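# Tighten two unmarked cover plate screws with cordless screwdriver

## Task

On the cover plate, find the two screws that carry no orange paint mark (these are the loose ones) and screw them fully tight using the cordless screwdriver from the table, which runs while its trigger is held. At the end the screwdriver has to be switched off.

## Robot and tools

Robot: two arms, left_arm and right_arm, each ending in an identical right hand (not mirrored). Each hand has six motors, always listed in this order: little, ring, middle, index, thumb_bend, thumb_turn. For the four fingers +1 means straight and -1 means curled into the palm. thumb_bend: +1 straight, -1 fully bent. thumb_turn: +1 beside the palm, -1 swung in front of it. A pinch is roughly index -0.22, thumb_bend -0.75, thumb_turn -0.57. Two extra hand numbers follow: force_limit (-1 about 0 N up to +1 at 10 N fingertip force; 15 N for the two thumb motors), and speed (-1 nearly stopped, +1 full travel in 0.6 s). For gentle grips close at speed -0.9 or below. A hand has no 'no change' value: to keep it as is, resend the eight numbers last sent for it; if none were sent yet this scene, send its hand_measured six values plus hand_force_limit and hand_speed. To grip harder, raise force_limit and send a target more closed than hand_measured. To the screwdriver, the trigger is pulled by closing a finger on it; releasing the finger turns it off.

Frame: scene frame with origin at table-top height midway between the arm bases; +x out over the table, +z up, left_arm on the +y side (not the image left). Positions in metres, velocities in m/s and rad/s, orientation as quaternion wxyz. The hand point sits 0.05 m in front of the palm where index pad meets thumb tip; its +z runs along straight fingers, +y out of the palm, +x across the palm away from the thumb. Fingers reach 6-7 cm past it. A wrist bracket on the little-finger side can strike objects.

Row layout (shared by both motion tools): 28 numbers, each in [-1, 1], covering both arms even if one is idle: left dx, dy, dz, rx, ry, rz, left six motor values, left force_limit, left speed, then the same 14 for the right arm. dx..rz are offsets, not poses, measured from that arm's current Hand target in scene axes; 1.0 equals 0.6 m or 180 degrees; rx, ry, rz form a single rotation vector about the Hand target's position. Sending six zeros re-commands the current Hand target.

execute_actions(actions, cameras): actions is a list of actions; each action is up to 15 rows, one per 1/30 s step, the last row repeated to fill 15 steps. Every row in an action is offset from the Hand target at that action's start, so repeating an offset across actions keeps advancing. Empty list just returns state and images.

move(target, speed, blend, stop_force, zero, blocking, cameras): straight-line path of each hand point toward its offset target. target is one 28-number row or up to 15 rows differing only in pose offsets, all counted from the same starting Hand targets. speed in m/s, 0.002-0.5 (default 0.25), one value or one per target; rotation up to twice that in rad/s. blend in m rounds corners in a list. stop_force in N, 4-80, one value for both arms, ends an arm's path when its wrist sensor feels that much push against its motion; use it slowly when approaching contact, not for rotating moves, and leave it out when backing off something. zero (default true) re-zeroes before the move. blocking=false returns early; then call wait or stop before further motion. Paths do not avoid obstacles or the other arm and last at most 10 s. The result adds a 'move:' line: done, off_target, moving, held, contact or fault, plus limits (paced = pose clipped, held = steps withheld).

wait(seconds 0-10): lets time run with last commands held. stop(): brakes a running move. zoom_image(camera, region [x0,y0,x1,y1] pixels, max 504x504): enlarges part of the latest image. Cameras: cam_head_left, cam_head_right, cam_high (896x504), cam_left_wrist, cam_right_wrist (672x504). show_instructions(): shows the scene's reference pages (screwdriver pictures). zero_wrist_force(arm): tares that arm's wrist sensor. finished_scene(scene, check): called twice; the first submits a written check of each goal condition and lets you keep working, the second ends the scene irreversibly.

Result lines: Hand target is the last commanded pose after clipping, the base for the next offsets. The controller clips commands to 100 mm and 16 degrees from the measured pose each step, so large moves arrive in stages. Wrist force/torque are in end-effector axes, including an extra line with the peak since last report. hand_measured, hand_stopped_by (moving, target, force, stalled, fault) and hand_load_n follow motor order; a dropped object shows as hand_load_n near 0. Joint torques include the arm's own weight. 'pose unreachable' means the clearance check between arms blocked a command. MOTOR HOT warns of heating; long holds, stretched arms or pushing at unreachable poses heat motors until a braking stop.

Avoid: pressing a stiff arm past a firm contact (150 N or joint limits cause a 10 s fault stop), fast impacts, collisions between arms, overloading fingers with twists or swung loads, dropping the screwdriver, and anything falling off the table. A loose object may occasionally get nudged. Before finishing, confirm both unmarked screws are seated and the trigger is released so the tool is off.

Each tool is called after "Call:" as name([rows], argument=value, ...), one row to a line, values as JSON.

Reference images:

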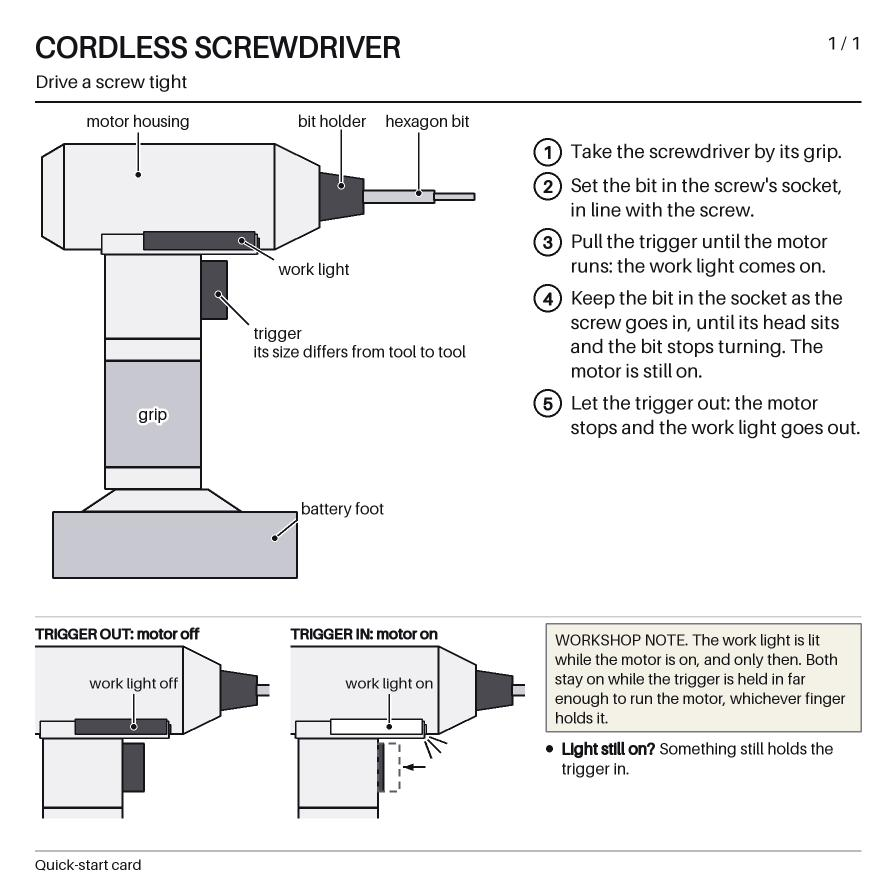

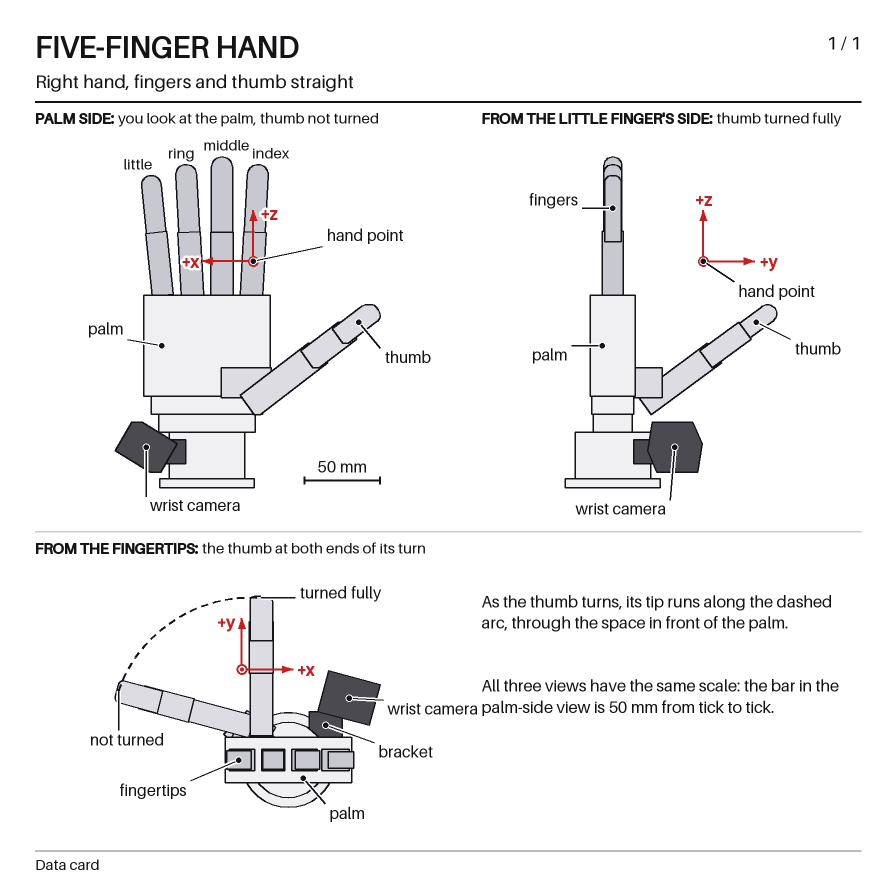

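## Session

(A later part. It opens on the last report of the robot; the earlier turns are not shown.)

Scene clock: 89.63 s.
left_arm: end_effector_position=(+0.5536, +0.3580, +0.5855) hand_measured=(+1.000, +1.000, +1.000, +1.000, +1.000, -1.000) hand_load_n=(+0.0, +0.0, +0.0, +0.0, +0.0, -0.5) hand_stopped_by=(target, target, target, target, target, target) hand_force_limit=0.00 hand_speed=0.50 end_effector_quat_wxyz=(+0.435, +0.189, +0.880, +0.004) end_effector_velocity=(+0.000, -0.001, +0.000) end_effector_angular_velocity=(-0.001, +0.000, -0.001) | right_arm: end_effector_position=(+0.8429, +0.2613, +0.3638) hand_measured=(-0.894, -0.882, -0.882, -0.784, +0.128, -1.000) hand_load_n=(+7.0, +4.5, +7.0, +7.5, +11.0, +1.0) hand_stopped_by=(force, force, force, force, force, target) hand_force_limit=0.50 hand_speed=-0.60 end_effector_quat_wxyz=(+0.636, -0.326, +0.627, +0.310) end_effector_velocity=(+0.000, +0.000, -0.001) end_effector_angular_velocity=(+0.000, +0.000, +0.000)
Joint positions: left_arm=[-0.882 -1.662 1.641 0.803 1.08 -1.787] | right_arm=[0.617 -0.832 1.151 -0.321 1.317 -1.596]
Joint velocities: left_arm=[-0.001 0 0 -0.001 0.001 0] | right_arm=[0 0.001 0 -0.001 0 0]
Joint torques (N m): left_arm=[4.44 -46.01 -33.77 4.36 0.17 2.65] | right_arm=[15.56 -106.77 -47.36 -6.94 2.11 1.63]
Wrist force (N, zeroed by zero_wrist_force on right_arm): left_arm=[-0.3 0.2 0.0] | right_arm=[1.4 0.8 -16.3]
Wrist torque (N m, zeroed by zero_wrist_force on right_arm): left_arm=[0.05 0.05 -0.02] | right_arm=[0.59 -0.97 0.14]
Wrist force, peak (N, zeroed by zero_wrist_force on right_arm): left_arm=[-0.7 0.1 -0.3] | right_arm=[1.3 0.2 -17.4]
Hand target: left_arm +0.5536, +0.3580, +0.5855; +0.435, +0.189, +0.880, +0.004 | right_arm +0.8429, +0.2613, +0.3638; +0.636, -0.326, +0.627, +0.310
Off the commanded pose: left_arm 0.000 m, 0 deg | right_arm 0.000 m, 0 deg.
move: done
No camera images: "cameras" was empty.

Call:
move(target=[0,0,0,0,0,0,1,1,1,1,1,-1,0,0.5,-0.0003,-0.0004,0.001,0,0,0,-1,-1,-1,-0.9,-1,-1,0.5,-0.6], speed=0.004, cameras=["cam_left_wrist","cam_high","cam_head_right"])

Call:
zoom_image(camera="cam_left_wrist", region=[357, 197, 373, 213])

Call:
zoom_image(camera="cam_high", region=[452, 160, 476, 184])

Call:
zoom_image(camera="cam_head_right", region=[335, 102, 359, 126])

Scene clock: 90.53 s.
left_arm: end_effector_position=(+0.5536, +0.3580, +0.5855) hand_measured=(+1.000, +1.000, +1.000, +1.000, +1.000, -1.000) hand_load_n=(+0.0, +0.0, +0.0, -0.5, +0.0, +0.0) hand_stopped_by=(target, target, target, target, target, target) hand_force_limit=0.00 hand_speed=0.50 end_effector_quat_wxyz=(+0.435, +0.189, +0.880, +0.004) end_effector_velocity=(+0.000, -0.001, +0.000) end_effector_angular_velocity=(+0.002, +0.000, -0.001) | right_arm: end_effector_position=(+0.8426, +0.2611, +0.3644) hand_measured=(-0.894, -0.882, -0.882, -0.784, +0.128, -1.000) hand_load_n=(+6.5, +4.5, +7.0, +7.5, +11.0, +1.0) hand_stopped_by=(force, force, force, force, force, target) hand_force_limit=0.50 hand_speed=-0.60 end_effector_quat_wxyz=(+0.636, -0.326, +0.627, +0.310) end_effector_velocity=(+0.000, +0.000, -0.001) end_effector_angular_velocity=(+0.000, +0.000, +0.000)
Joint positions: left_arm=[-0.882 -1.662 1.641 0.803 1.08 -1.787] | right_arm=[0.617 -0.833 1.152 -0.32 1.316 -1.596]
Joint velocities: left_arm=[-0.001 0.001 0 0 0 0.002] | right_arm=[0 0 0 0 0 0]
Joint torques (N m): left_arm=[5.88 -49.15 -34.73 4.45 0.3 2.34] | right_arm=[-6.13 -128.74 -43.93 -2.51 -0.58 1.6]
Wrist force (N, zeroed by zero_wrist_force on right_arm): left_arm=[-0.4 0.0 -0.1] | right_arm=[1.4 0.6 -2.0]
Wrist torque (N m, zeroed by zero_wrist_force on right_arm): left_arm=[0.02 0.06 -0.03] | right_arm=[0.11 -0.30 0.10]
Wrist force, peak (N, zeroed by zero_wrist_force on right_arm): left_arm=[-0.7 0.3 0.0] | right_arm=[1.6 0.5 -16.6]
Hand target: left_arm +0.5536, +0.3580, +0.5855; +0.435, +0.189, +0.880, +0.004 | right_arm +0.8427, +0.2611, +0.3644; +0.636, -0.326, +0.627, +0.310
Off the commanded pose: left_arm 0.000 m, 0 deg | right_arm 0.000 m, 0 deg.
move: done
Images, in order (width x height): cam_head_right 896x504, cam_high 896x504, cam_left_wrist 672x504.

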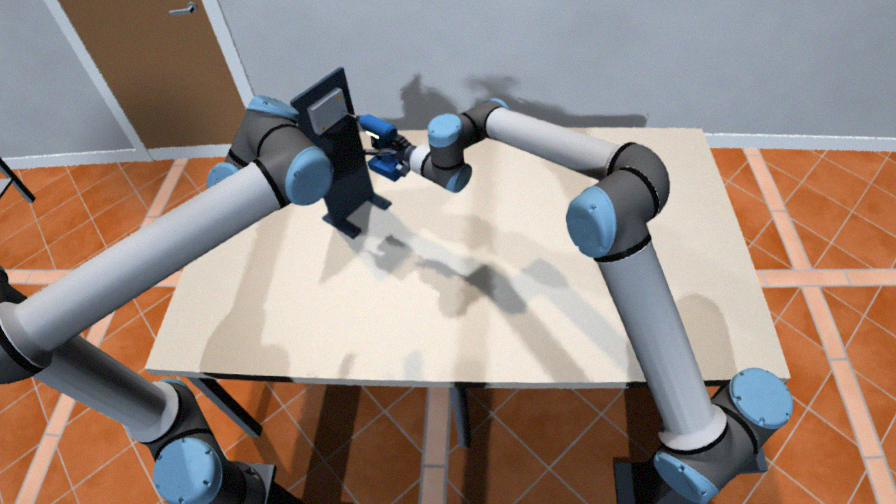

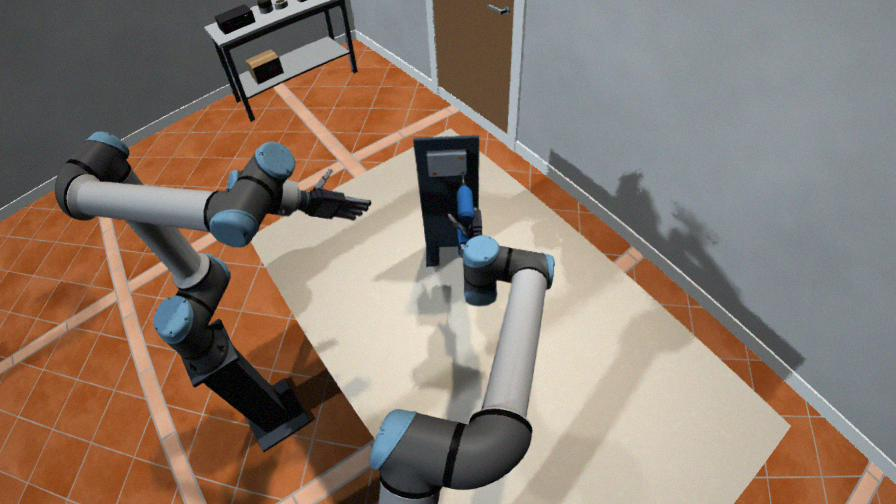

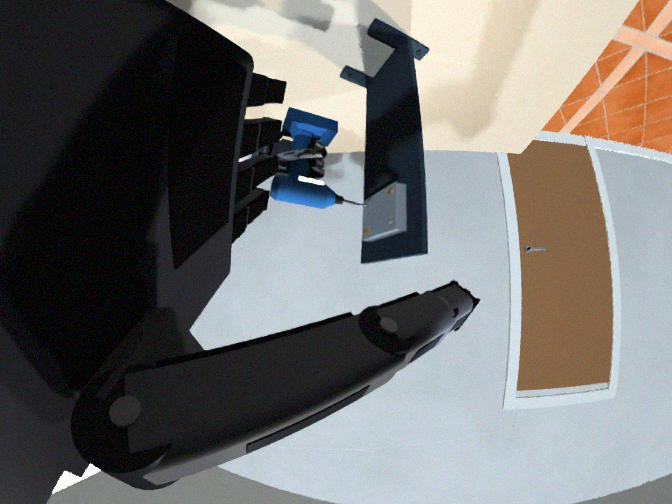

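Scaled by 31.500 from the camera's 672x504 image, which has a finer 960x720 frame.

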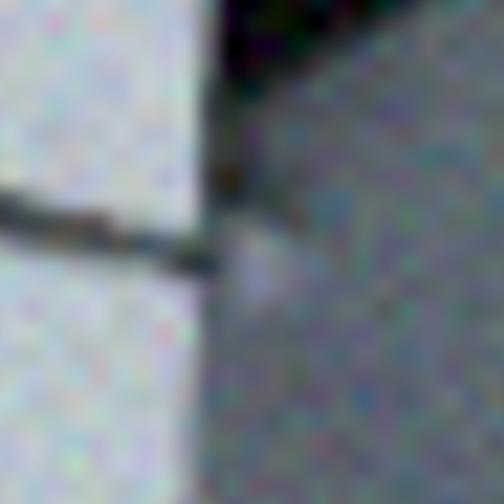

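Scaled by 21.000.

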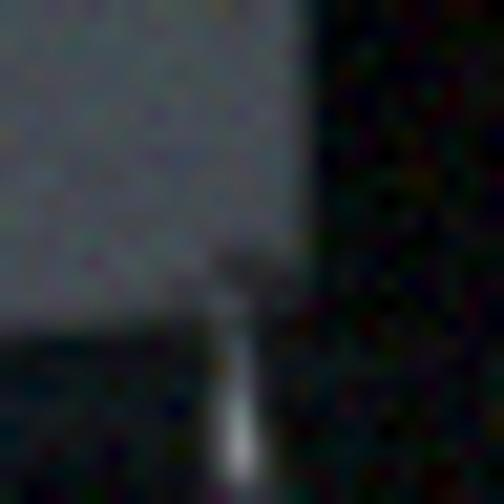

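Scaled by 21.000.

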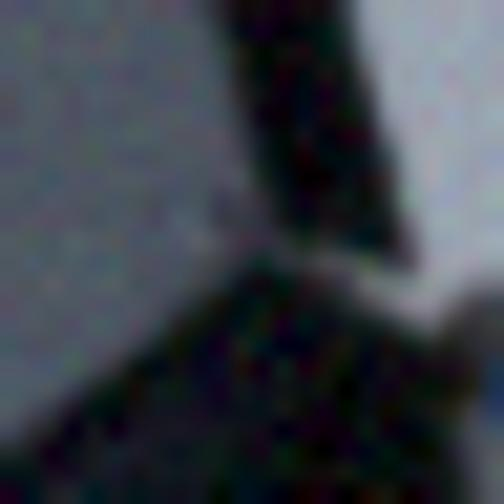

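Call:
zoom_image(camera="cam_high", region=[424, 150, 472, 182])

Call:
zoom_image(camera="cam_head_right", region=[305, 87, 353, 135])

Call:
zoom_image(camera="cam_left_wrist", region=[355, 175, 411, 245])

Scaled by 10.500.

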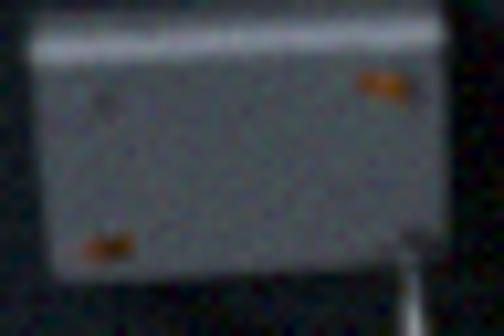

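Scaled by 10.500.

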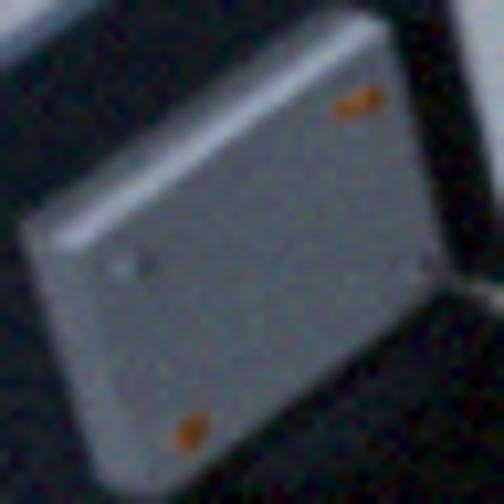

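Scaled by 7.200 from the camera's 672x504 image, which has a finer 960x720 frame.

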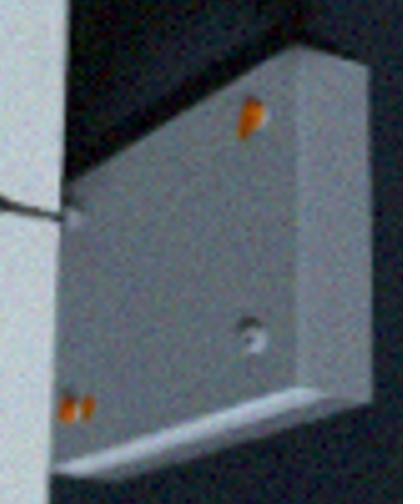

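Call:
move(target=[0,0,0,0,0,0,1,1,1,1,1,-1,0,0.5,-0.00201,0.00149,0,0,0,0,-1,-1,-1,-0.9,-1,-1,0.5,-0.6], speed=0.004, cameras=[])

Call:
move(target=[0,0,0,0,0,0,1,1,1,1,1,-1,0,0.5,-0.0008,0.0006,0,0,0,0,-1,-1,-1,-0.9,-1,-1,0.5,-0.6], speed=0.004, cameras=[])

Call:
move(target=[0,0,0,0,0,0,1,1,1,1,1,-1,0,0.5,-0.0008,0.0006,0,0,0,0,-1,-1,-1,-0.9,-1,-1,0.5,-0.6], speed=0.004, cameras=[])

Scene clock: 92.43 s.
left_arm: end_effector_position=(+0.5536, +0.3580, +0.5855) hand_measured=(+1.000, +1.000, +1.000, +1.000, +1.000, -1.000) hand_load_n=(+0.0, +0.0, +0.0, +0.0, +0.0, -0.5) hand_stopped_by=(target, target, target, target, target, target) hand_force_limit=0.00 hand_speed=0.50 end_effector_quat_wxyz=(+0.435, +0.189, +0.880, +0.004) end_effector_velocity=(+0.000, +0.000, +0.000) end_effector_angular_velocity=(+0.002, +0.000, +0.000) | right_arm: end_effector_position=(+0.8415, +0.2620, +0.3644) hand_measured=(-0.894, -0.882, -0.882, -0.784, +0.128, -1.000) hand_load_n=(+6.5, +4.5, +7.0, +7.5, +11.0, +0.5) hand_stopped_by=(force, force, force, force, force, target) hand_force_limit=0.50 hand_speed=-0.60 end_effector_quat_wxyz=(+0.636, -0.326, +0.627, +0.310) end_effector_velocity=(+0.000, +0.000, -0.001) end_effector_angular_velocity=(+0.000, +0.000, +0.000)
Joint positions: left_arm=[-0.882 -1.662 1.641 0.803 1.08 -1.787] | right_arm=[0.619 -0.833 1.152 -0.32 1.318 -1.596]
Joint velocities: left_arm=[0 0.001 0 0 -0.001 0.001] | right_arm=[0 0.002 0 -0.001 0 0]
Joint torques (N m): left_arm=[7.72 -48.36 -32.59 4.45 0.54 2.88] | right_arm=[12.24 -129.62 -43.92 -6.69 2.24 1.33]
Wrist force (N, zeroed by zero_wrist_force on right_arm): left_arm=[-0.5 -0.2 -0.6] | right_arm=[1.2 0.9 -2.8]
Wrist torque (N m, zeroed by zero_wrist_force on right_arm): left_arm=[0.03 0.09 -0.04] | right_arm=[0.17 -0.32 0.10]
Wrist force, peak (N, zeroed by zero_wrist_force on right_arm): left_arm=[-0.6 0.0 -0.7] | right_arm=[1.3 0.9 -2.7]
Hand target: left_arm +0.5536, +0.3580, +0.5855; +0.435, +0.189, +0.880, +0.004 | right_arm +0.8415, +0.2620, +0.3644; +0.636, -0.326, +0.627, +0.310
Off the commanded pose: left_arm 0.000 m, 0 deg | right_arm 0.000 m, 0 deg.
move: done
No camera images: "cameras" was empty.

Scene clock: 93.13 s.
left_arm: end_effector_position=(+0.5536, +0.3580, +0.5855) hand_measured=(+1.000, +1.000, +1.000, +1.000, +1.000, -1.000) hand_load_n=(+0.0, +0.0, +0.0, +0.0, +0.0, -0.5) hand_stopped_by=(target, target, target, target, target, target) hand_force_limit=0.00 hand_speed=0.50 end_effector_quat_wxyz=(+0.435, +0.189, +0.880, +0.004) end_effector_velocity=(+0.000, -0.001, +0.000) end_effector_angular_velocity=(+0.000, +0.000, +0.000) | right_arm: end_effector_position=(+0.8410, +0.2623, +0.3644) hand_measured=(-0.894, -0.882, -0.882, -0.784, +0.128, -1.000) hand_load_n=(+6.5, +4.5, +7.0, +7.5, +11.0, +0.5) hand_stopped_by=(force, force, force, force, force, target) hand_force_limit=0.50 hand_speed=-0.60 end_effector_quat_wxyz=(+0.636, -0.326, +0.627, +0.310) end_effector_velocity=(+0.000, +0.000, +0.000) end_effector_angular_velocity=(+0.000, +0.000, +0.000)
Joint positions: left_arm=[-0.882 -1.662 1.641 0.803 1.08 -1.787] | right_arm=[0.619 -0.833 1.152 -0.32 1.319 -1.596]
Joint velocities: left_arm=[-0.001 0.001 0 -0.001 -0.001 0] | right_arm=[0 0 0 0 0 0]
Joint torques (N m): left_arm=[5.71 -45.63 -34.74 4.64 0.72 2.65] | right_arm=[12.76 -128.55 -43.48 -6.63 2.31 0.86]
Wrist force (N, zeroed by zero_wrist_force on right_arm): left_arm=[-0.4 0.4 -0.3] | right_arm=[1.5 1.5 -0.5]
Wrist torque (N m, zeroed by zero_wrist_force on right_arm): left_arm=[0.11 0.07 -0.01] | right_arm=[0.10 -0.28 0.11]
Wrist force, peak (N, zeroed by zero_wrist_force on right_arm): left_arm=[-0.6 0.2 -0.5] | right_arm=[1.2 0.6 -3.5]
Hand target: left_arm +0.5536, +0.3580, +0.5855; +0.435, +0.189, +0.880, +0.004 | right_arm +0.8410, +0.2623, +0.3644; +0.636, -0.326, +0.627, +0.310
Off the commanded pose: left_arm 0.000 m, 0 deg | right_arm 0.000 m, 0 deg.
move: done
No camera images: "cameras" was empty.

Scene clock: 93.83 s.
left_arm: end_effector_position=(+0.5536, +0.3580, +0.5855) hand_measured=(+1.000, +1.000, +1.000, +1.000, +1.000, -1.000) hand_load_n=(+0.0, +0.0, +0.0, +0.0, +0.0, +0.0) hand_stopped_by=(target, target, target, target, target, target) hand_force_limit=0.00 hand_speed=0.50 end_effector_quat_wxyz=(+0.435, +0.189, +0.880, +0.004) end_effector_velocity=(+0.000, +0.000, +0.000) end_effector_angular_velocity=(+0.001, +0.000, -0.001) | right_arm: end_effector_position=(+0.8405, +0.2627, +0.3644) hand_measured=(-0.894, -0.882, -0.882, -0.784, +0.128, -1.000) hand_load_n=(+6.5, +4.5, +7.0, +7.5, +11.0, +1.0) hand_stopped_by=(force, force, force, force, force, target) hand_force_limit=0.50 hand_speed=-0.60 end_effector_quat_wxyz=(+0.636, -0.326, +0.627, +0.310) end_effector_velocity=(+0.000, +0.000, -0.002) end_effector_angular_velocity=(-0.001, +0.001, +0.000)
Joint positions: left_arm=[-0.882 -1.662 1.641 0.803 1.08 -1.787] | right_arm=[0.62 -0.833 1.152 -0.32 1.319 -1.596]
Joint velocities: left_arm=[0 0 0 0 0 0.001] | right_arm=[0 0.002 0 -0.001 0 0]
Joint torques (N m): left_arm=[6.29 -46.85 -34.59 4.24 0.41 2.58] | right_arm=[12.78 -129.31 -43.42 -6.55 2.23 0.39]
Wrist force (N, zeroed by zero_wrist_force on right_arm): left_arm=[-0.1 0.0 -0.3] | right_arm=[1.6 1.0 0.1]
Wrist torque (N m, zeroed by zero_wrist_force on right_arm): left_arm=[0.04 0.02 -0.02] | right_arm=[0.12 -0.23 0.13]
Wrist force, peak (N, zeroed by zero_wrist_force on right_arm): left_arm=[-0.8 0.0 -0.6] | right_arm=[1.7 1.2 -1.5]
Hand target: left_arm +0.5536, +0.3580, +0.5855; +0.435, +0.189, +0.880, +0.004 | right_arm +0.8405, +0.2627, +0.3644; +0.636, -0.326, +0.627, +0.310
Off the commanded pose: left_arm 0.000 m, 0 deg | right_arm 0.000 m, 0 deg.
move: done
No camera images: "cameras" was empty.

Call:
move(target=[0,0,0,0,0,0,1,1,1,1,1,-1,0,0.5,0.0005,0.00067,0,0,0,0,-1,-1,-1,-0.9,-1,-1,0.5,-0.6], speed=0.004, stop_force=8, cameras=[])

Call:
move(target=[0,0,0,0,0,0,1,1,1,1,1,-1,0,0.5,0,0,0.0008,0,0,0,-1,-1,-1,-0.9,-1,-1,0.5,-0.6], speed=0.004, cameras=[])

Call:
move(target=[0,0,0,0,0,0,1,1,1,1,1,-1,0,0.5,0,0,-0.0016,0,0,0,-1,-1,-1,-0.9,-1,-1,0.5,-0.6], speed=0.004, cameras=[])

Scene clock: 95.03 s.
left_arm: end_effector_position=(+0.5536, +0.3580, +0.5855) hand_measured=(+1.000, +1.000, +1.000, +1.000, +1.000, -1.000) hand_load_n=(+0.0, +0.0, +0.0, +0.0, +0.0, +0.0) hand_stopped_by=(target, target, target, target, target, target) hand_force_limit=0.00 hand_speed=0.50 end_effector_quat_wxyz=(+0.435, +0.189, +0.880, +0.004) end_effector_velocity=(+0.000, +0.001, +0.000) end_effector_angular_velocity=(-0.001, +0.000, +0.001) | right_arm: end_effector_position=(+0.8408, +0.2631, +0.3644) hand_measured=(-0.894, -0.882, -0.882, -0.784, +0.128, -1.000) hand_load_n=(+6.0, +4.0, +7.0, +7.5, +11.0, +1.0) hand_stopped_by=(force, force, force, force, force, target) hand_force_limit=0.50 hand_speed=-0.60 end_effector_quat_wxyz=(+0.636, -0.326, +0.627, +0.310) end_effector_velocity=(+0.000, +0.000, +0.000) end_effector_angular_velocity=(+0.000, -0.001, +0.000)
Joint positions: left_arm=[-0.882 -1.662 1.641 0.803 1.08 -1.787] | right_arm=[0.62 -0.832 1.151 -0.32 1.319 -1.596]
Joint velocities: left_arm=[0.001 -0.001 0 0 0 0] | right_arm=[0 0 0 -0.001 0 0]
Joint torques (N m): left_arm=[3.36 -45.12 -34.47 4.79 0.56 2.64] | right_arm=[13.27 -112.12 -50.94 -3.35 2.1 -0.31]
Wrist force (N, zeroed by zero_wrist_force on right_arm): left_arm=[-0.5 0.3 -0.2] | right_arm=[2.2 0.9 -1.3]
Wrist torque (N m, zeroed by zero_wrist_force on right_arm): left_arm=[0.08 0.08 -0.03] | right_arm=[0.06 -0.29 0.12]
Wrist force, peak (N, zeroed by zero_wrist_force on right_arm): left_arm=[-0.8 0.3 -0.4] | right_arm=[2.5 1.2 -2.4]
Hand target: left_arm +0.5536, +0.3580, +0.5855; +0.435, +0.189, +0.880, +0.004 | right_arm +0.8408, +0.2631, +0.3644; +0.636, -0.326, +0.627, +0.310
Off the commanded pose: left_arm 0.000 m, 0 deg | right_arm 0.000 m, 0 deg.
move: done
No camera images: "cameras" was empty.

Scene clock: 95.73 s.
left_arm: end_effector_position=(+0.5536, +0.3580, +0.5855) hand_measured=(+1.000, +1.000, +1.000, +1.000, +1.000, -1.000) hand_load_n=(+0.0, +0.0, +0.0, +0.0, +0.0, +0.0) hand_stopped_by=(target, target, target, target, target, target) hand_force_limit=0.00 hand_speed=0.50 end_effector_quat_wxyz=(+0.435, +0.189, +0.880, +0.004) end_effector_velocity=(+0.000, +0.000, -0.001) end_effector_angular_velocity=(+0.001, +0.001, +0.000) | right_arm: end_effector_position=(+0.8408, +0.2631, +0.3648) hand_measured=(-0.894, -0.882, -0.882, -0.784, +0.128, -1.000) hand_load_n=(+6.0, +4.0, +7.0, +7.5, +11.0, +1.0) hand_stopped_by=(force, force, force, force, force, target) hand_force_limit=0.50 hand_speed=-0.60 end_effector_quat_wxyz=(+0.636, -0.326, +0.627, +0.310) end_effector_velocity=(+0.000, +0.000, +0.000) end_effector_angular_velocity=(+0.000, +0.000, +0.000)
Joint positions: left_arm=[-0.882 -1.662 1.641 0.803 1.08 -1.787] | right_arm=[0.62 -0.833 1.151 -0.319 1.319 -1.596]
Joint velocities: left_arm=[0 0.001 0 0 0 0] | right_arm=[0 0 0 0 0 0]
Joint torques (N m): left_arm=[4.67 -44.25 -34.66 5.14 0.9 2.35] | right_arm=[11.98 -132.71 -56.64 -4.62 1.37 -0.4]
Wrist force (N, zeroed by zero_wrist_force on right_arm): left_arm=[-0.3 0.2 -0.3] | right_arm=[4.7 1.3 -6.2]
Wrist torque (N m, zeroed by zero_wrist_force on right_arm): left_arm=[0.07 0.04 -0.02] | right_arm=[0.24 -0.15 0.17]
Wrist force, peak (N, zeroed by zero_wrist_force on right_arm): left_arm=[-0.9 0.3 -0.2] | right_arm=[4.7 1.3 -6.2]
Hand target: left_arm +0.5536, +0.3580, +0.5855; +0.435, +0.189, +0.880, +0.004 | right_arm +0.8408, +0.2631, +0.3649; +0.636, -0.326, +0.627, +0.310
Off the commanded pose: left_arm 0.000 m, 0 deg | right_arm 0.000 m, 0 deg.
move: done
No camera images: "cameras" was empty.

Scene clock: 96.43 s.
left_arm: end_effector_position=(+0.5536, +0.3580, +0.5855) hand_measured=(+1.000, +1.000, +1.000, +1.000, +1.000, -1.000) hand_load_n=(+0.0, +0.0, +0.0, +0.0, +0.0, -0.5) hand_stopped_by=(target, target, target, target, target, target) hand_force_limit=0.00 hand_speed=0.50 end_effector_quat_wxyz=(+0.435, +0.189, +0.880, +0.004) end_effector_velocity=(+0.000, +0.000, +0.000) end_effector_angular_velocity=(+0.000, -0.001, +0.000) | right_arm: end_effector_position=(+0.8408, +0.2631, +0.3640) hand_measured=(-0.894, -0.882, -0.882, -0.784, +0.128, -1.000) hand_load_n=(+6.5, +4.0, +7.0, +7.5, +11.0, +1.0) hand_stopped_by=(force, force, force, force, force, target) hand_force_limit=0.50 hand_speed=-0.60 end_effector_quat_wxyz=(+0.636, -0.326, +0.627, +0.310) end_effector_velocity=(+0.000, +0.000, -0.001) end_effector_angular_velocity=(+0.000, +0.000, +0.000)
Joint positions: left_arm=[-0.882 -1.662 1.641 0.803 1.08 -1.787] | right_arm=[0.62 -0.832 1.151 -0.321 1.319 -1.596]
Joint velocities: left_arm=[0.001 -0.001 0 -0.001 0.001 0.001] | right_arm=[0 0.001 0 -0.001 0 0]
Joint torques (N m): left_arm=[6.53 -44.89 -34.86 4.75 0.81 2.41] | right_arm=[10.46 -109.39 -42.24 -5.71 0.8 -0.36]
Wrist force (N, zeroed by zero_wrist_force on right_arm): left_arm=[-0.1 0.2 -0.3] | right_arm=[-0.1 1.2 -1.7]
Wrist torque (N m, zeroed by zero_wrist_force on right_arm): left_arm=[0.07 0.03 -0.01] | right_arm=[0.14 -0.35 0.06]
Wrist force, peak (N, zeroed by zero_wrist_force on right_arm): left_arm=[-0.8 0.2 -0.3] | right_arm=[5.4 1.2 -6.4]
Hand target: left_arm +0.5536, +0.3580, +0.5855; +0.435, +0.189, +0.880, +0.004 | right_arm +0.8408, +0.2631, +0.3639; +0.636, -0.326, +0.627, +0.310
Off the commanded pose: left_arm 0.000 m, 0 deg | right_arm 0.000 m, 0 deg.
move: done
No camera images: "cameras" was empty.

Call:
move(target=[0,0,0,0,0,0,1,1,1,1,1,-1,0,0.5,0.0004,0.00053,0.0003,0,0,0,-1,-1,-1,-0.9,-1,-1,0.5,-0.6], speed=0.004, stop_force=8, cameras=[])

Call:
move(target=[0,0,0,0,0,0,1,1,1,1,1,-1,0,0.5,0.0005,0.00067,0,0,0,0,-1,-1,-1,-0.9,-1,-1,0.5,-0.6], speed=0.004, stop_force=8, cameras=[])

Call:
move(target=[0,0,0,0,0,0,1,1,1,1,1,-1,0,0.5,0.0005,0.00067,0,0,0,0,-1,-1,-1,-0.9,-1,-1,0.5,-0.6], speed=0.004, stop_force=8, cameras=["cam_left_wrist"])

Call:
zoom_image(camera="cam_left_wrist", region=[345, 190, 375, 220])

Scene clock: 97.67 s.
left_arm: end_effector_position=(+0.5536, +0.3580, +0.5855) hand_measured=(+1.000, +1.000, +1.000, +1.000, +1.000, -1.000) hand_load_n=(+0.0, +0.0, +0.0, +0.0, +0.0, +0.0) hand_stopped_by=(target, target, target, target, target, target) hand_force_limit=0.00 hand_speed=0.50 end_effector_quat_wxyz=(+0.435, +0.189, +0.880, +0.004) end_effector_velocity=(+0.000, +0.001, +0.001) end_effector_angular_velocity=(+0.001, -0.001, +0.000) | right_arm: end_effector_position=(+0.8411, +0.2634, +0.3641) hand_measured=(-0.894, -0.882, -0.882, -0.784, +0.128, -1.000) hand_load_n=(+6.5, +4.5, +7.0, +7.5, +11.0, +1.0) hand_stopped_by=(force, force, force, force, force, target) hand_force_limit=0.50 hand_speed=-0.60 end_effector_quat_wxyz=(+0.636, -0.326, +0.627, +0.310) end_effector_velocity=(+0.000, +0.000, +0.001) end_effector_angular_velocity=(+0.001, -0.001, +0.000)
Joint positions: left_arm=[-0.882 -1.662 1.641 0.803 1.08 -1.787] | right_arm=[0.62 -0.831 1.15 -0.32 1.319 -1.596]
Joint velocities: left_arm=[0 -0.001 0 0 -0.001 0.001] | right_arm=[0 -0.001 0 0 0 0]
Joint torques (N m): left_arm=[4.27 -49.11 -33.35 4.78 0.21 2.24] | right_arm=[13.39 -112.97 -51.25 -3.18 2.4 -0.4]
Wrist force (N, zeroed by zero_wrist_force on right_arm): left_arm=[-0.4 0.1 -0.1] | right_arm=[-0.1 1.0 -2.0]
Wrist torque (N m, zeroed by zero_wrist_force on right_arm): left_arm=[0.05 0.05 -0.02] | right_arm=[0.08 -0.38 0.04]
Wrist force, peak (N, zeroed by zero_wrist_force on right_arm): left_arm=[-0.6 0.3 -0.4] | right_arm=[-0.5 1.2 -6.0]
Hand target: left_arm +0.5536, +0.3580, +0.5855; +0.435, +0.189, +0.880, +0.004 | right_arm +0.8411, +0.2634, +0.3641; +0.636, -0.326, +0.627, +0.310
Off the commanded pose: left_arm 0.000 m, 0 deg | right_arm 0.000 m, 0 deg.
move: done
No camera images: "cameras" was empty.

Scene clock: 98.70 s.
left_arm: end_effector_position=(+0.5536, +0.3580, +0.5855) hand_measured=(+1.000, +1.000, +1.000, +1.000, +1.000, -1.000) hand_load_n=(+0.0, +0.0, +0.0, +0.0, +0.0, -0.5) hand_stopped_by=(target, target, target, target, target, target) hand_force_limit=0.00 hand_speed=0.50 end_effector_quat_wxyz=(+0.435, +0.189, +0.880, +0.004) end_effector_velocity=(+0.000, +0.000, +0.000) end_effector_angular_velocity=(-0.002, +0.000, +0.000) | right_arm: end_effector_position=(+0.8414, +0.2638, +0.3641) hand_measured=(-0.894, -0.882, -0.882, -0.784, +0.128, -1.000) hand_load_n=(+6.5, +4.0, +7.0, +7.5, +11.0, +1.0) hand_stopped_by=(force, force, force, force, force, target) hand_force_limit=0.50 hand_speed=-0.60 end_effector_quat_wxyz=(+0.636, -0.326, +0.627, +0.310) end_effector_velocity=(+0.000, +0.000, +0.000) end_effector_angular_velocity=(+0.000, +0.000, +0.000)
Joint positions: left_arm=[-0.882 -1.662 1.641 0.803 1.08 -1.787] | right_arm=[0.62 -0.831 1.148 -0.319 1.32 -1.596]
Joint velocities: left_arm=[0 0 0 -0.001 0 -0.001] | right_arm=[0 0 0 0 0 0]
Joint torques (N m): left_arm=[6.71 -46.25 -32.09 4.64 0.43 2.48] | right_arm=[13.1 -112.52 -49.77 -3 2.08 -0.29]
Wrist force (N, zeroed by zero_wrist_force on right_arm): left_arm=[-0.5 0.1 -0.1] | right_arm=[0.4 1.5 -3.2]
Wrist torque (N m, zeroed by zero_wrist_force on right_arm): left_arm=[0.05 0.07 -0.03] | right_arm=[0.17 -0.50 0.08]
Wrist force, peak (N, zeroed by zero_wrist_force on right_arm): left_arm=[-0.6 0.4 -0.5] | right_arm=[0.3 1.3 -4.1]
Hand target: left_arm +0.5536, +0.3580, +0.5855; +0.435, +0.189, +0.880, +0.004 | right_arm +0.8414, +0.2638, +0.3641; +0.636, -0.326, +0.627, +0.310
Off the commanded pose: left_arm 0.000 m, 0 deg | right_arm 0.000 m, 0 deg.
move: done
No camera images: "cameras" was empty.

Scene clock: 99.73 s.
left_arm: end_effector_position=(+0.5536, +0.3580, +0.5855) hand_measured=(+1.000, +1.000, +1.000, +1.000, +1.000, -1.000) hand_load_n=(+0.0, +0.0, +0.0, +0.0, +0.0, -0.5) hand_stopped_by=(target, target, target, target, target, target) hand_force_limit=0.00 hand_speed=0.50 end_effector_quat_wxyz=(+0.435, +0.189, +0.880, +0.004) end_effector_velocity=(+0.000, -0.001, +0.000) end_effector_angular_velocity=(+0.000, +0.000, -0.001) | right_arm: end_effector_position=(+0.8417, +0.2642, +0.3641) hand_measured=(-0.894, -0.882, -0.882, -0.784, +0.128, -1.000) hand_load_n=(+6.0, +4.5, +7.0, +7.5, +10.5, +1.0) hand_stopped_by=(force, force, force, force, force, target) hand_force_limit=0.50 hand_speed=-0.60 end_effector_quat_wxyz=(+0.636, -0.326, +0.627, +0.310) end_effector_velocity=(+0.000, +0.000, +0.001) end_effector_angular_velocity=(+0.001, -0.001, +0.000)
Joint positions: left_arm=[-0.882 -1.662 1.641 0.803 1.08 -1.787] | right_arm=[0.621 -0.83 1.147 -0.318 1.32 -1.596]
Joint velocities: left_arm=[-0.001 0 0 -0.001 0 0] | right_arm=[0 0 0 -0.001 0 0]
Joint torques (N m): left_arm=[8.57 -47.84 -31.79 4.43 0.64 2.42] | right_arm=[12.97 -111.84 -49.83 -2.81 2.46 -0.23]
Wrist force (N, zeroed by zero_wrist_force on right_arm): left_arm=[-0.3 0.0 -0.2] | right_arm=[0.1 1.4 -2.8]
Wrist torque (N m, zeroed by zero_wrist_force on right_arm): left_arm=[0.03 0.04 -0.02] | right_arm=[0.13 -0.46 0.05]
Wrist force, peak (N, zeroed by zero_wrist_force on right_arm): left_arm=[-0.7 0.1 -0.3] | right_arm=[0.2 1.5 -4.3]
Hand target: left_arm +0.5536, +0.3580, +0.5855; +0.435, +0.189, +0.880, +0.004 | right_arm +0.8417, +0.2642, +0.3641; +0.636, -0.326, +0.627, +0.310
Off the commanded pose: left_arm 0.000 m, 0 deg | right_arm 0.000 m, 0 deg.
move: done
Images, in order (width x height): cam_left_wrist 672x504.

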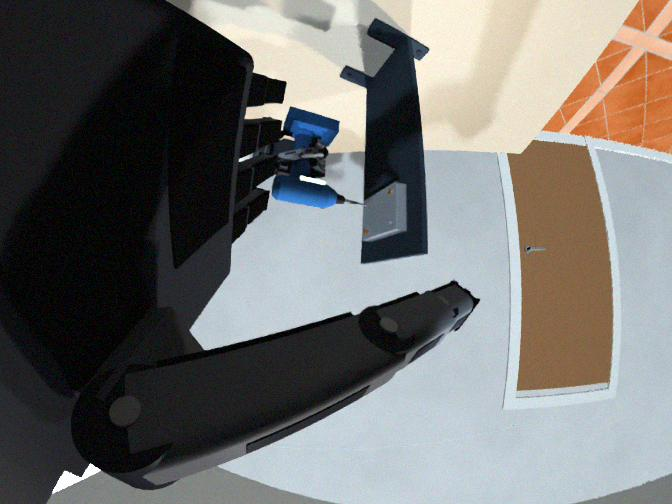

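Scaled by 16.800 from the camera's 672x504 image, which has a finer 960x720 frame.

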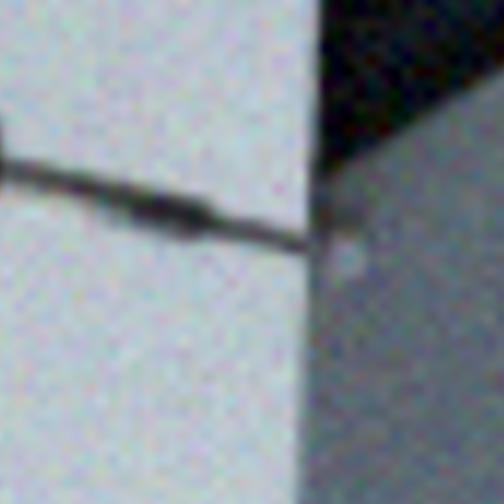

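Call:
move(target=[0,0,0,0,0,0,1,1,1,1,1,-1,0,0.5,0.0005,0.00067,0.0002,0,0,0,-1,-1,-1,-0.9,-1,-1,0.5,-0.6], speed=0.004, stop_force=8, cameras=[])

Call:
move(target=[0,0,0,0,0,0,1,1,1,1,1,-1,0,0.5,0.0005,0.00067,0,0,0,0,-1,-1,-1,-0.9,-1,-1,0.5,-0.6], speed=0.004, stop_force=8, cameras=[])

Call:
move(target=[0,0,0,0,0,0,1,1,1,1,1,-1,0,0.5,0.0005,0.00067,0,0,0,0,-1,-1,-1,-0.9,-1,-1,0.5,-0.6], speed=0.004, stop_force=8, cameras=[])

Scene clock: 100.93 s.
left_arm: end_effector_position=(+0.5536, +0.3580, +0.5855) hand_measured=(+1.000, +1.000, +1.000, +1.000, +1.000, -1.000) hand_load_n=(+0.0, +0.0, +0.0, +0.0, +0.0, +0.0) hand_stopped_by=(target, target, target, target, target, target) hand_force_limit=0.00 hand_speed=0.50 end_effector_quat_wxyz=(+0.435, +0.189, +0.880, +0.004) end_effector_velocity=(+0.000, +0.000, +0.000) end_effector_angular_velocity=(+0.000, -0.001, +0.000) | right_arm: end_effector_position=(+0.8420, +0.2646, +0.3642) hand_measured=(-0.894, -0.882, -0.882, -0.784, +0.128, -1.000) hand_load_n=(+6.0, +4.5, +7.0, +7.5, +11.0, +1.0) hand_stopped_by=(force, force, force, force, force, target) hand_force_limit=0.50 hand_speed=-0.60 end_effector_quat_wxyz=(+0.636, -0.326, +0.627, +0.310) end_effector_velocity=(+0.000, +0.000, +0.002) end_effector_angular_velocity=(+0.001, -0.001, +0.000)
Joint positions: left_arm=[-0.882 -1.662 1.641 0.803 1.08 -1.787] | right_arm=[0.621 -0.829 1.145 -0.318 1.32 -1.596]
Joint velocities: left_arm=[-0.001 0 0 0 -0.001 0] | right_arm=[0 -0.001 0 0 0 0]
Joint torques (N m): left_arm=[4.1 -46.99 -33.17 4.02 0.16 2.61] | right_arm=[13.05 -115.41 -49.97 -3.28 2.2 -0.28]
Wrist force (N, zeroed by zero_wrist_force on right_arm): left_arm=[-0.7 -0.1 -0.4] | right_arm=[0.6 1.3 -1.4]
Wrist torque (N m, zeroed by zero_wrist_force on right_arm): left_arm=[0.03 0.11 -0.05] | right_arm=[0.07 -0.31 0.06]
Wrist force, peak (N, zeroed by zero_wrist_force on right_arm): left_arm=[-0.7 -0.1 -0.4] | right_arm=[0.2 1.0 -4.1]
Hand target: left_arm +0.5536, +0.3580, +0.5855; +0.435, +0.189, +0.880, +0.004 | right_arm +0.8420, +0.2646, +0.3642; +0.636, -0.326, +0.627, +0.310
Off the commanded pose: left_arm 0.000 m, 0 deg | right_arm 0.000 m, 0 deg.
move: done
No camera images: "cameras" was empty.

Scene clock: 101.97 s.
left_arm: end_effector_position=(+0.5536, +0.3580, +0.5855) hand_measured=(+1.000, +1.000, +1.000, +1.000, +1.000, -1.000) hand_load_n=(+0.0, +0.0, +0.0, +0.0, +0.0, +0.0) hand_stopped_by=(target, target, target, target, target, target) hand_force_limit=0.00 hand_speed=0.50 end_effector_quat_wxyz=(+0.435, +0.189, +0.880, +0.004) end_effector_velocity=(+0.000, +0.000, -0.001) end_effector_angular_velocity=(+0.000, +0.001, +0.001) | right_arm: end_effector_position=(+0.8423, +0.2650, +0.3642) hand_measured=(-0.894, -0.882, -0.882, -0.784, +0.128, -1.000) hand_load_n=(+6.0, +4.0, +7.0, +7.5, +11.0, +1.0) hand_stopped_by=(force, force, force, force, force, target) hand_force_limit=0.50 hand_speed=-0.60 end_effector_quat_wxyz=(+0.636, -0.326, +0.627, +0.310) end_effector_velocity=(+0.000, +0.000, +0.000) end_effector_angular_velocity=(+0.000, +0.000, +0.000)
Joint positions: left_arm=[-0.882 -1.662 1.641 0.803 1.08 -1.787] | right_arm=[0.621 -0.828 1.144 -0.317 1.32 -1.596]
Joint velocities: left_arm=[0 0.001 0 0 0 -0.001] | right_arm=[0 0 0 0.001 0 0]
Joint torques (N m): left_arm=[6.01 -44.96 -32.33 4.68 0.48 2.48] | right_arm=[12.02 -113.86 -50.33 -2.95 2.19 -0.32]
Wrist force (N, zeroed by zero_wrist_force on right_arm): left_arm=[-0.4 0.0 -0.5] | right_arm=[0.7 1.7 -2.2]
Wrist torque (N m, zeroed by zero_wrist_force on right_arm): left_arm=[0.06 0.08 -0.04] | right_arm=[0.12 -0.37 0.06]
Wrist force, peak (N, zeroed by zero_wrist_force on right_arm): left_arm=[-0.7 0.0 -0.4] | right_arm=[0.8 1.9 -2.8]
Hand target: left_arm +0.5536, +0.3580, +0.5855; +0.435, +0.189, +0.880, +0.004 | right_arm +0.8423, +0.2650, +0.3642; +0.636, -0.326, +0.627, +0.310
Off the commanded pose: left_arm 0.000 m, 0 deg | right_arm 0.000 m, 0 deg.
move: done
No camera images: "cameras" was empty.

Scene clock: 103.00 s.
left_arm: end_effector_position=(+0.5536, +0.3580, +0.5855) hand_measured=(+1.000, +1.000, +1.000, +1.000, +1.000, -1.000) hand_load_n=(+0.0, +0.0, +0.0, +0.0, +0.0, +0.0) hand_stopped_by=(target, target, target, target, target, target) hand_force_limit=0.00 hand_speed=0.50 end_effector_quat_wxyz=(+0.435, +0.189, +0.880, +0.004) end_effector_velocity=(+0.000, -0.001, +0.000) end_effector_angular_velocity=(+0.002, +0.001, -0.002) | right_arm: end_effector_position=(+0.8426, +0.2654, +0.3642) hand_measured=(-0.894, -0.882, -0.882, -0.784, +0.128, -1.000) hand_load_n=(+6.0, +4.0, +7.0, +7.5, +10.5, +1.0) hand_stopped_by=(force, force, force, force, force, target) hand_force_limit=0.50 hand_speed=-0.60 end_effector_quat_wxyz=(+0.636, -0.326, +0.627, +0.310) end_effector_velocity=(+0.000, +0.000, +0.000) end_effector_angular_velocity=(+0.000, +0.000, +0.000)
Joint positions: left_arm=[-0.882 -1.662 1.641 0.803 1.08 -1.787] | right_arm=[0.621 -0.827 1.142 -0.316 1.32 -1.596]
Joint velocities: left_arm=[-0.001 0.001 0 0.001 0 0.001] | right_arm=[0 0 0 0 0 0]
Joint torques (N m): left_arm=[7.13 -46.88 -32.7 4.54 0.65 2.31] | right_arm=[12.08 -113.32 -50.01 -2.98 2.2 -0.31]
Wrist force (N, zeroed by zero_wrist_force on right_arm): left_arm=[-0.7 0.1 -0.1] | right_arm=[0.8 1.3 -1.6]
Wrist torque (N m, zeroed by zero_wrist_force on right_arm): left_arm=[0.04 0.11 -0.05] | right_arm=[0.04 -0.35 0.06]
Wrist force, peak (N, zeroed by zero_wrist_force on right_arm): left_arm=[-0.9 0.1 -0.6] | right_arm=[0.5 2.2 -2.8]
Hand target: left_arm +0.5536, +0.3580, +0.5855; +0.435, +0.189, +0.880, +0.004 | right_arm +0.8426, +0.2654, +0.3642; +0.636, -0.326, +0.627, +0.310
Off the commanded pose: left_arm 0.000 m, 0 deg | right_arm 0.000 m, 0 deg.
move: done
No camera images: "cameras" was empty.

Call:
move(target=[0,0,0,0,0,0,1,1,1,1,1,-1,0,0.5,0.0005,0.00067,0,0,0,0,-1,-1,-1,-0.9,-1,-1,0.5,-0.6], speed=0.004, stop_force=8, cameras=[])

Call:
move(target=[0,0,0,0,0,0,1,1,1,1,1,-1,0,0.5,0.0005,0.00067,0,0,0,0,-1,-1,-1,-0.9,-1,-1,0.5,-0.6], speed=0.004, stop_force=8, cameras=["cam_left_wrist"])

Call:
zoom_image(camera="cam_left_wrist", region=[345, 190, 375, 220])

Scene clock: 104.30 s.
left_arm: end_effector_position=(+0.5536, +0.3580, +0.5855) hand_measured=(+1.000, +1.000, +1.000, +1.000, +1.000, -1.000) hand_load_n=(+0.0, +0.0, +0.0, +0.0, +0.0, -0.5) hand_stopped_by=(target, target, target, target, target, target) hand_force_limit=0.00 hand_speed=0.50 end_effector_quat_wxyz=(+0.435, +0.189, +0.880, +0.004) end_effector_velocity=(+0.000, -0.001, +0.000) end_effector_angular_velocity=(+0.002, +0.001, -0.003) | right_arm: end_effector_position=(+0.8428, +0.2657, +0.3642) hand_measured=(-0.894, -0.882, -0.882, -0.784, +0.128, -1.000) hand_load_n=(+6.5, +4.5, +6.5, +7.5, +11.0, +1.0) hand_stopped_by=(force, force, force, force, force, target) hand_force_limit=0.50 hand_speed=-0.60 end_effector_quat_wxyz=(+0.636, -0.326, +0.627, +0.310) end_effector_velocity=(+0.000, +0.000, -0.001) end_effector_angular_velocity=(+0.000, +0.000, +0.000)
Joint positions: left_arm=[-0.882 -1.662 1.641 0.803 1.08 -1.787] | right_arm=[0.621 -0.827 1.141 -0.316 1.32 -1.596]
Joint velocities: left_arm=[-0.002 0.001 0 0.001 0 0.002] | right_arm=[0 0.001 0 0 0 0]
Joint torques (N m): left_arm=[7.05 -45.27 -32.44 4.4 0.51 2.36] | right_arm=[8.71 -125.49 -46.28 -6.01 0.55 -0.38]
Wrist force (N, zeroed by zero_wrist_force on right_arm): left_arm=[-0.6 -0.1 -0.1] | right_arm=[0.1 1.4 -7.5]
Wrist torque (N m, zeroed by zero_wrist_force on right_arm): left_arm=[0.02 0.10 -0.05] | right_arm=[0.21 -0.68 0.04]
Wrist force, peak (N, zeroed by zero_wrist_force on right_arm): left_arm=[-0.6 0.6 -0.6] | right_arm=[1.4 1.2 -13.1]
Hand target: left_arm +0.5536, +0.3580, +0.5855; +0.435, +0.189, +0.880, +0.004 | right_arm +0.8428, +0.2657, +0.3642; +0.636, -0.326, +0.627, +0.310
Off the commanded pose: left_arm 0.000 m, 0 deg | right_arm 0.000 m, 0 deg.
move: contact (right_arm)
No camera images: "cameras" was empty.

Scene clock: 105.33 s.
left_arm: end_effector_position=(+0.5536, +0.3580, +0.5855) hand_measured=(+1.000, +1.000, +1.000, +1.000, +1.000, -1.000) hand_load_n=(+0.0, +0.0, +0.0, +0.0, +0.0, +0.0) hand_stopped_by=(target, target, target, target, target, target) hand_force_limit=0.00 hand_speed=0.50 end_effector_quat_wxyz=(+0.435, +0.189, +0.880, +0.004) end_effector_velocity=(+0.000, +0.000, +0.000) end_effector_angular_velocity=(+0.001, +0.000, -0.001) | right_arm: end_effector_position=(+0.8431, +0.2661, +0.3642) hand_measured=(-0.894, -0.882, -0.882, -0.784, +0.128, -1.000) hand_load_n=(+6.5, +4.0, +7.0, +7.5, +11.0, +0.0) hand_stopped_by=(force, force, force, force, force, target) hand_force_limit=0.50 hand_speed=-0.60 end_effector_quat_wxyz=(+0.636, -0.326, +0.627, +0.310) end_effector_velocity=(+0.000, +0.000, +0.000) end_effector_angular_velocity=(+0.000, -0.001, +0.000)
Joint positions: left_arm=[-0.882 -1.662 1.641 0.803 1.08 -1.787] | right_arm=[0.621 -0.826 1.14 -0.315 1.32 -1.596]
Joint velocities: left_arm=[-0.001 0 0 0.001 -0.001 0.001] | right_arm=[0 0 0 -0.001 0 0]
Joint torques (N m): left_arm=[3.45 -46.94 -32.06 4.5 0.45 2.48] | right_arm=[13.49 -111.43 -55.58 -3.7 2.74 -0.37]
Wrist force (N, zeroed by zero_wrist_force on right_arm): left_arm=[-0.3 -0.1 0.0] | right_arm=[2.6 1.1 -9.6]
Wrist torque (N m, zeroed by zero_wrist_force on right_arm): left_arm=[0.01 0.04 -0.03] | right_arm=[0.34 -0.51 -0.80]
Wrist force, peak (N, zeroed by zero_wrist_force on right_arm): left_arm=[-0.7 0.1 0.1] | right_arm=[3.8 0.8 -14.7]
Hand target: left_arm +0.5536, +0.3580, +0.5855; +0.435, +0.189, +0.880, +0.004 | right_arm +0.8431, +0.2661, +0.3642; +0.636, -0.326, +0.627, +0.310
Off the commanded pose: left_arm 0.000 m, 0 deg | right_arm 0.000 m, 0 deg.
move: done
Images, in order (width x height): cam_left_wrist 672x504.

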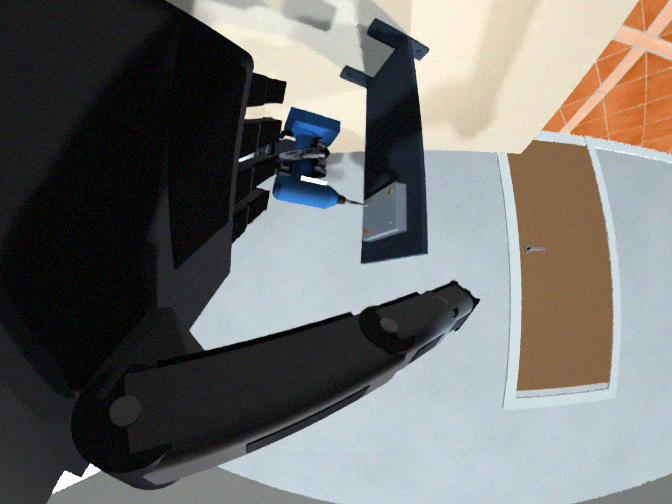

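Scaled by 16.800 from the camera's 672x504 image, which has a finer 960x720 frame.

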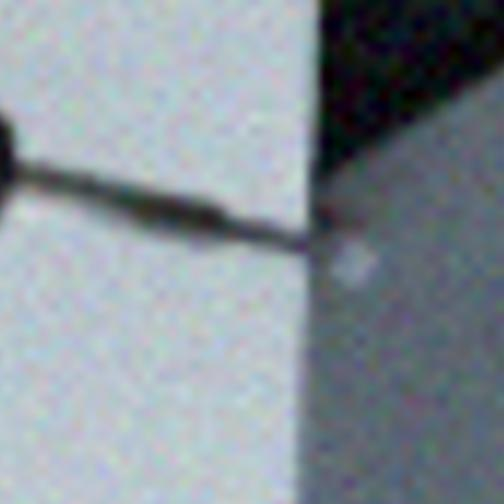

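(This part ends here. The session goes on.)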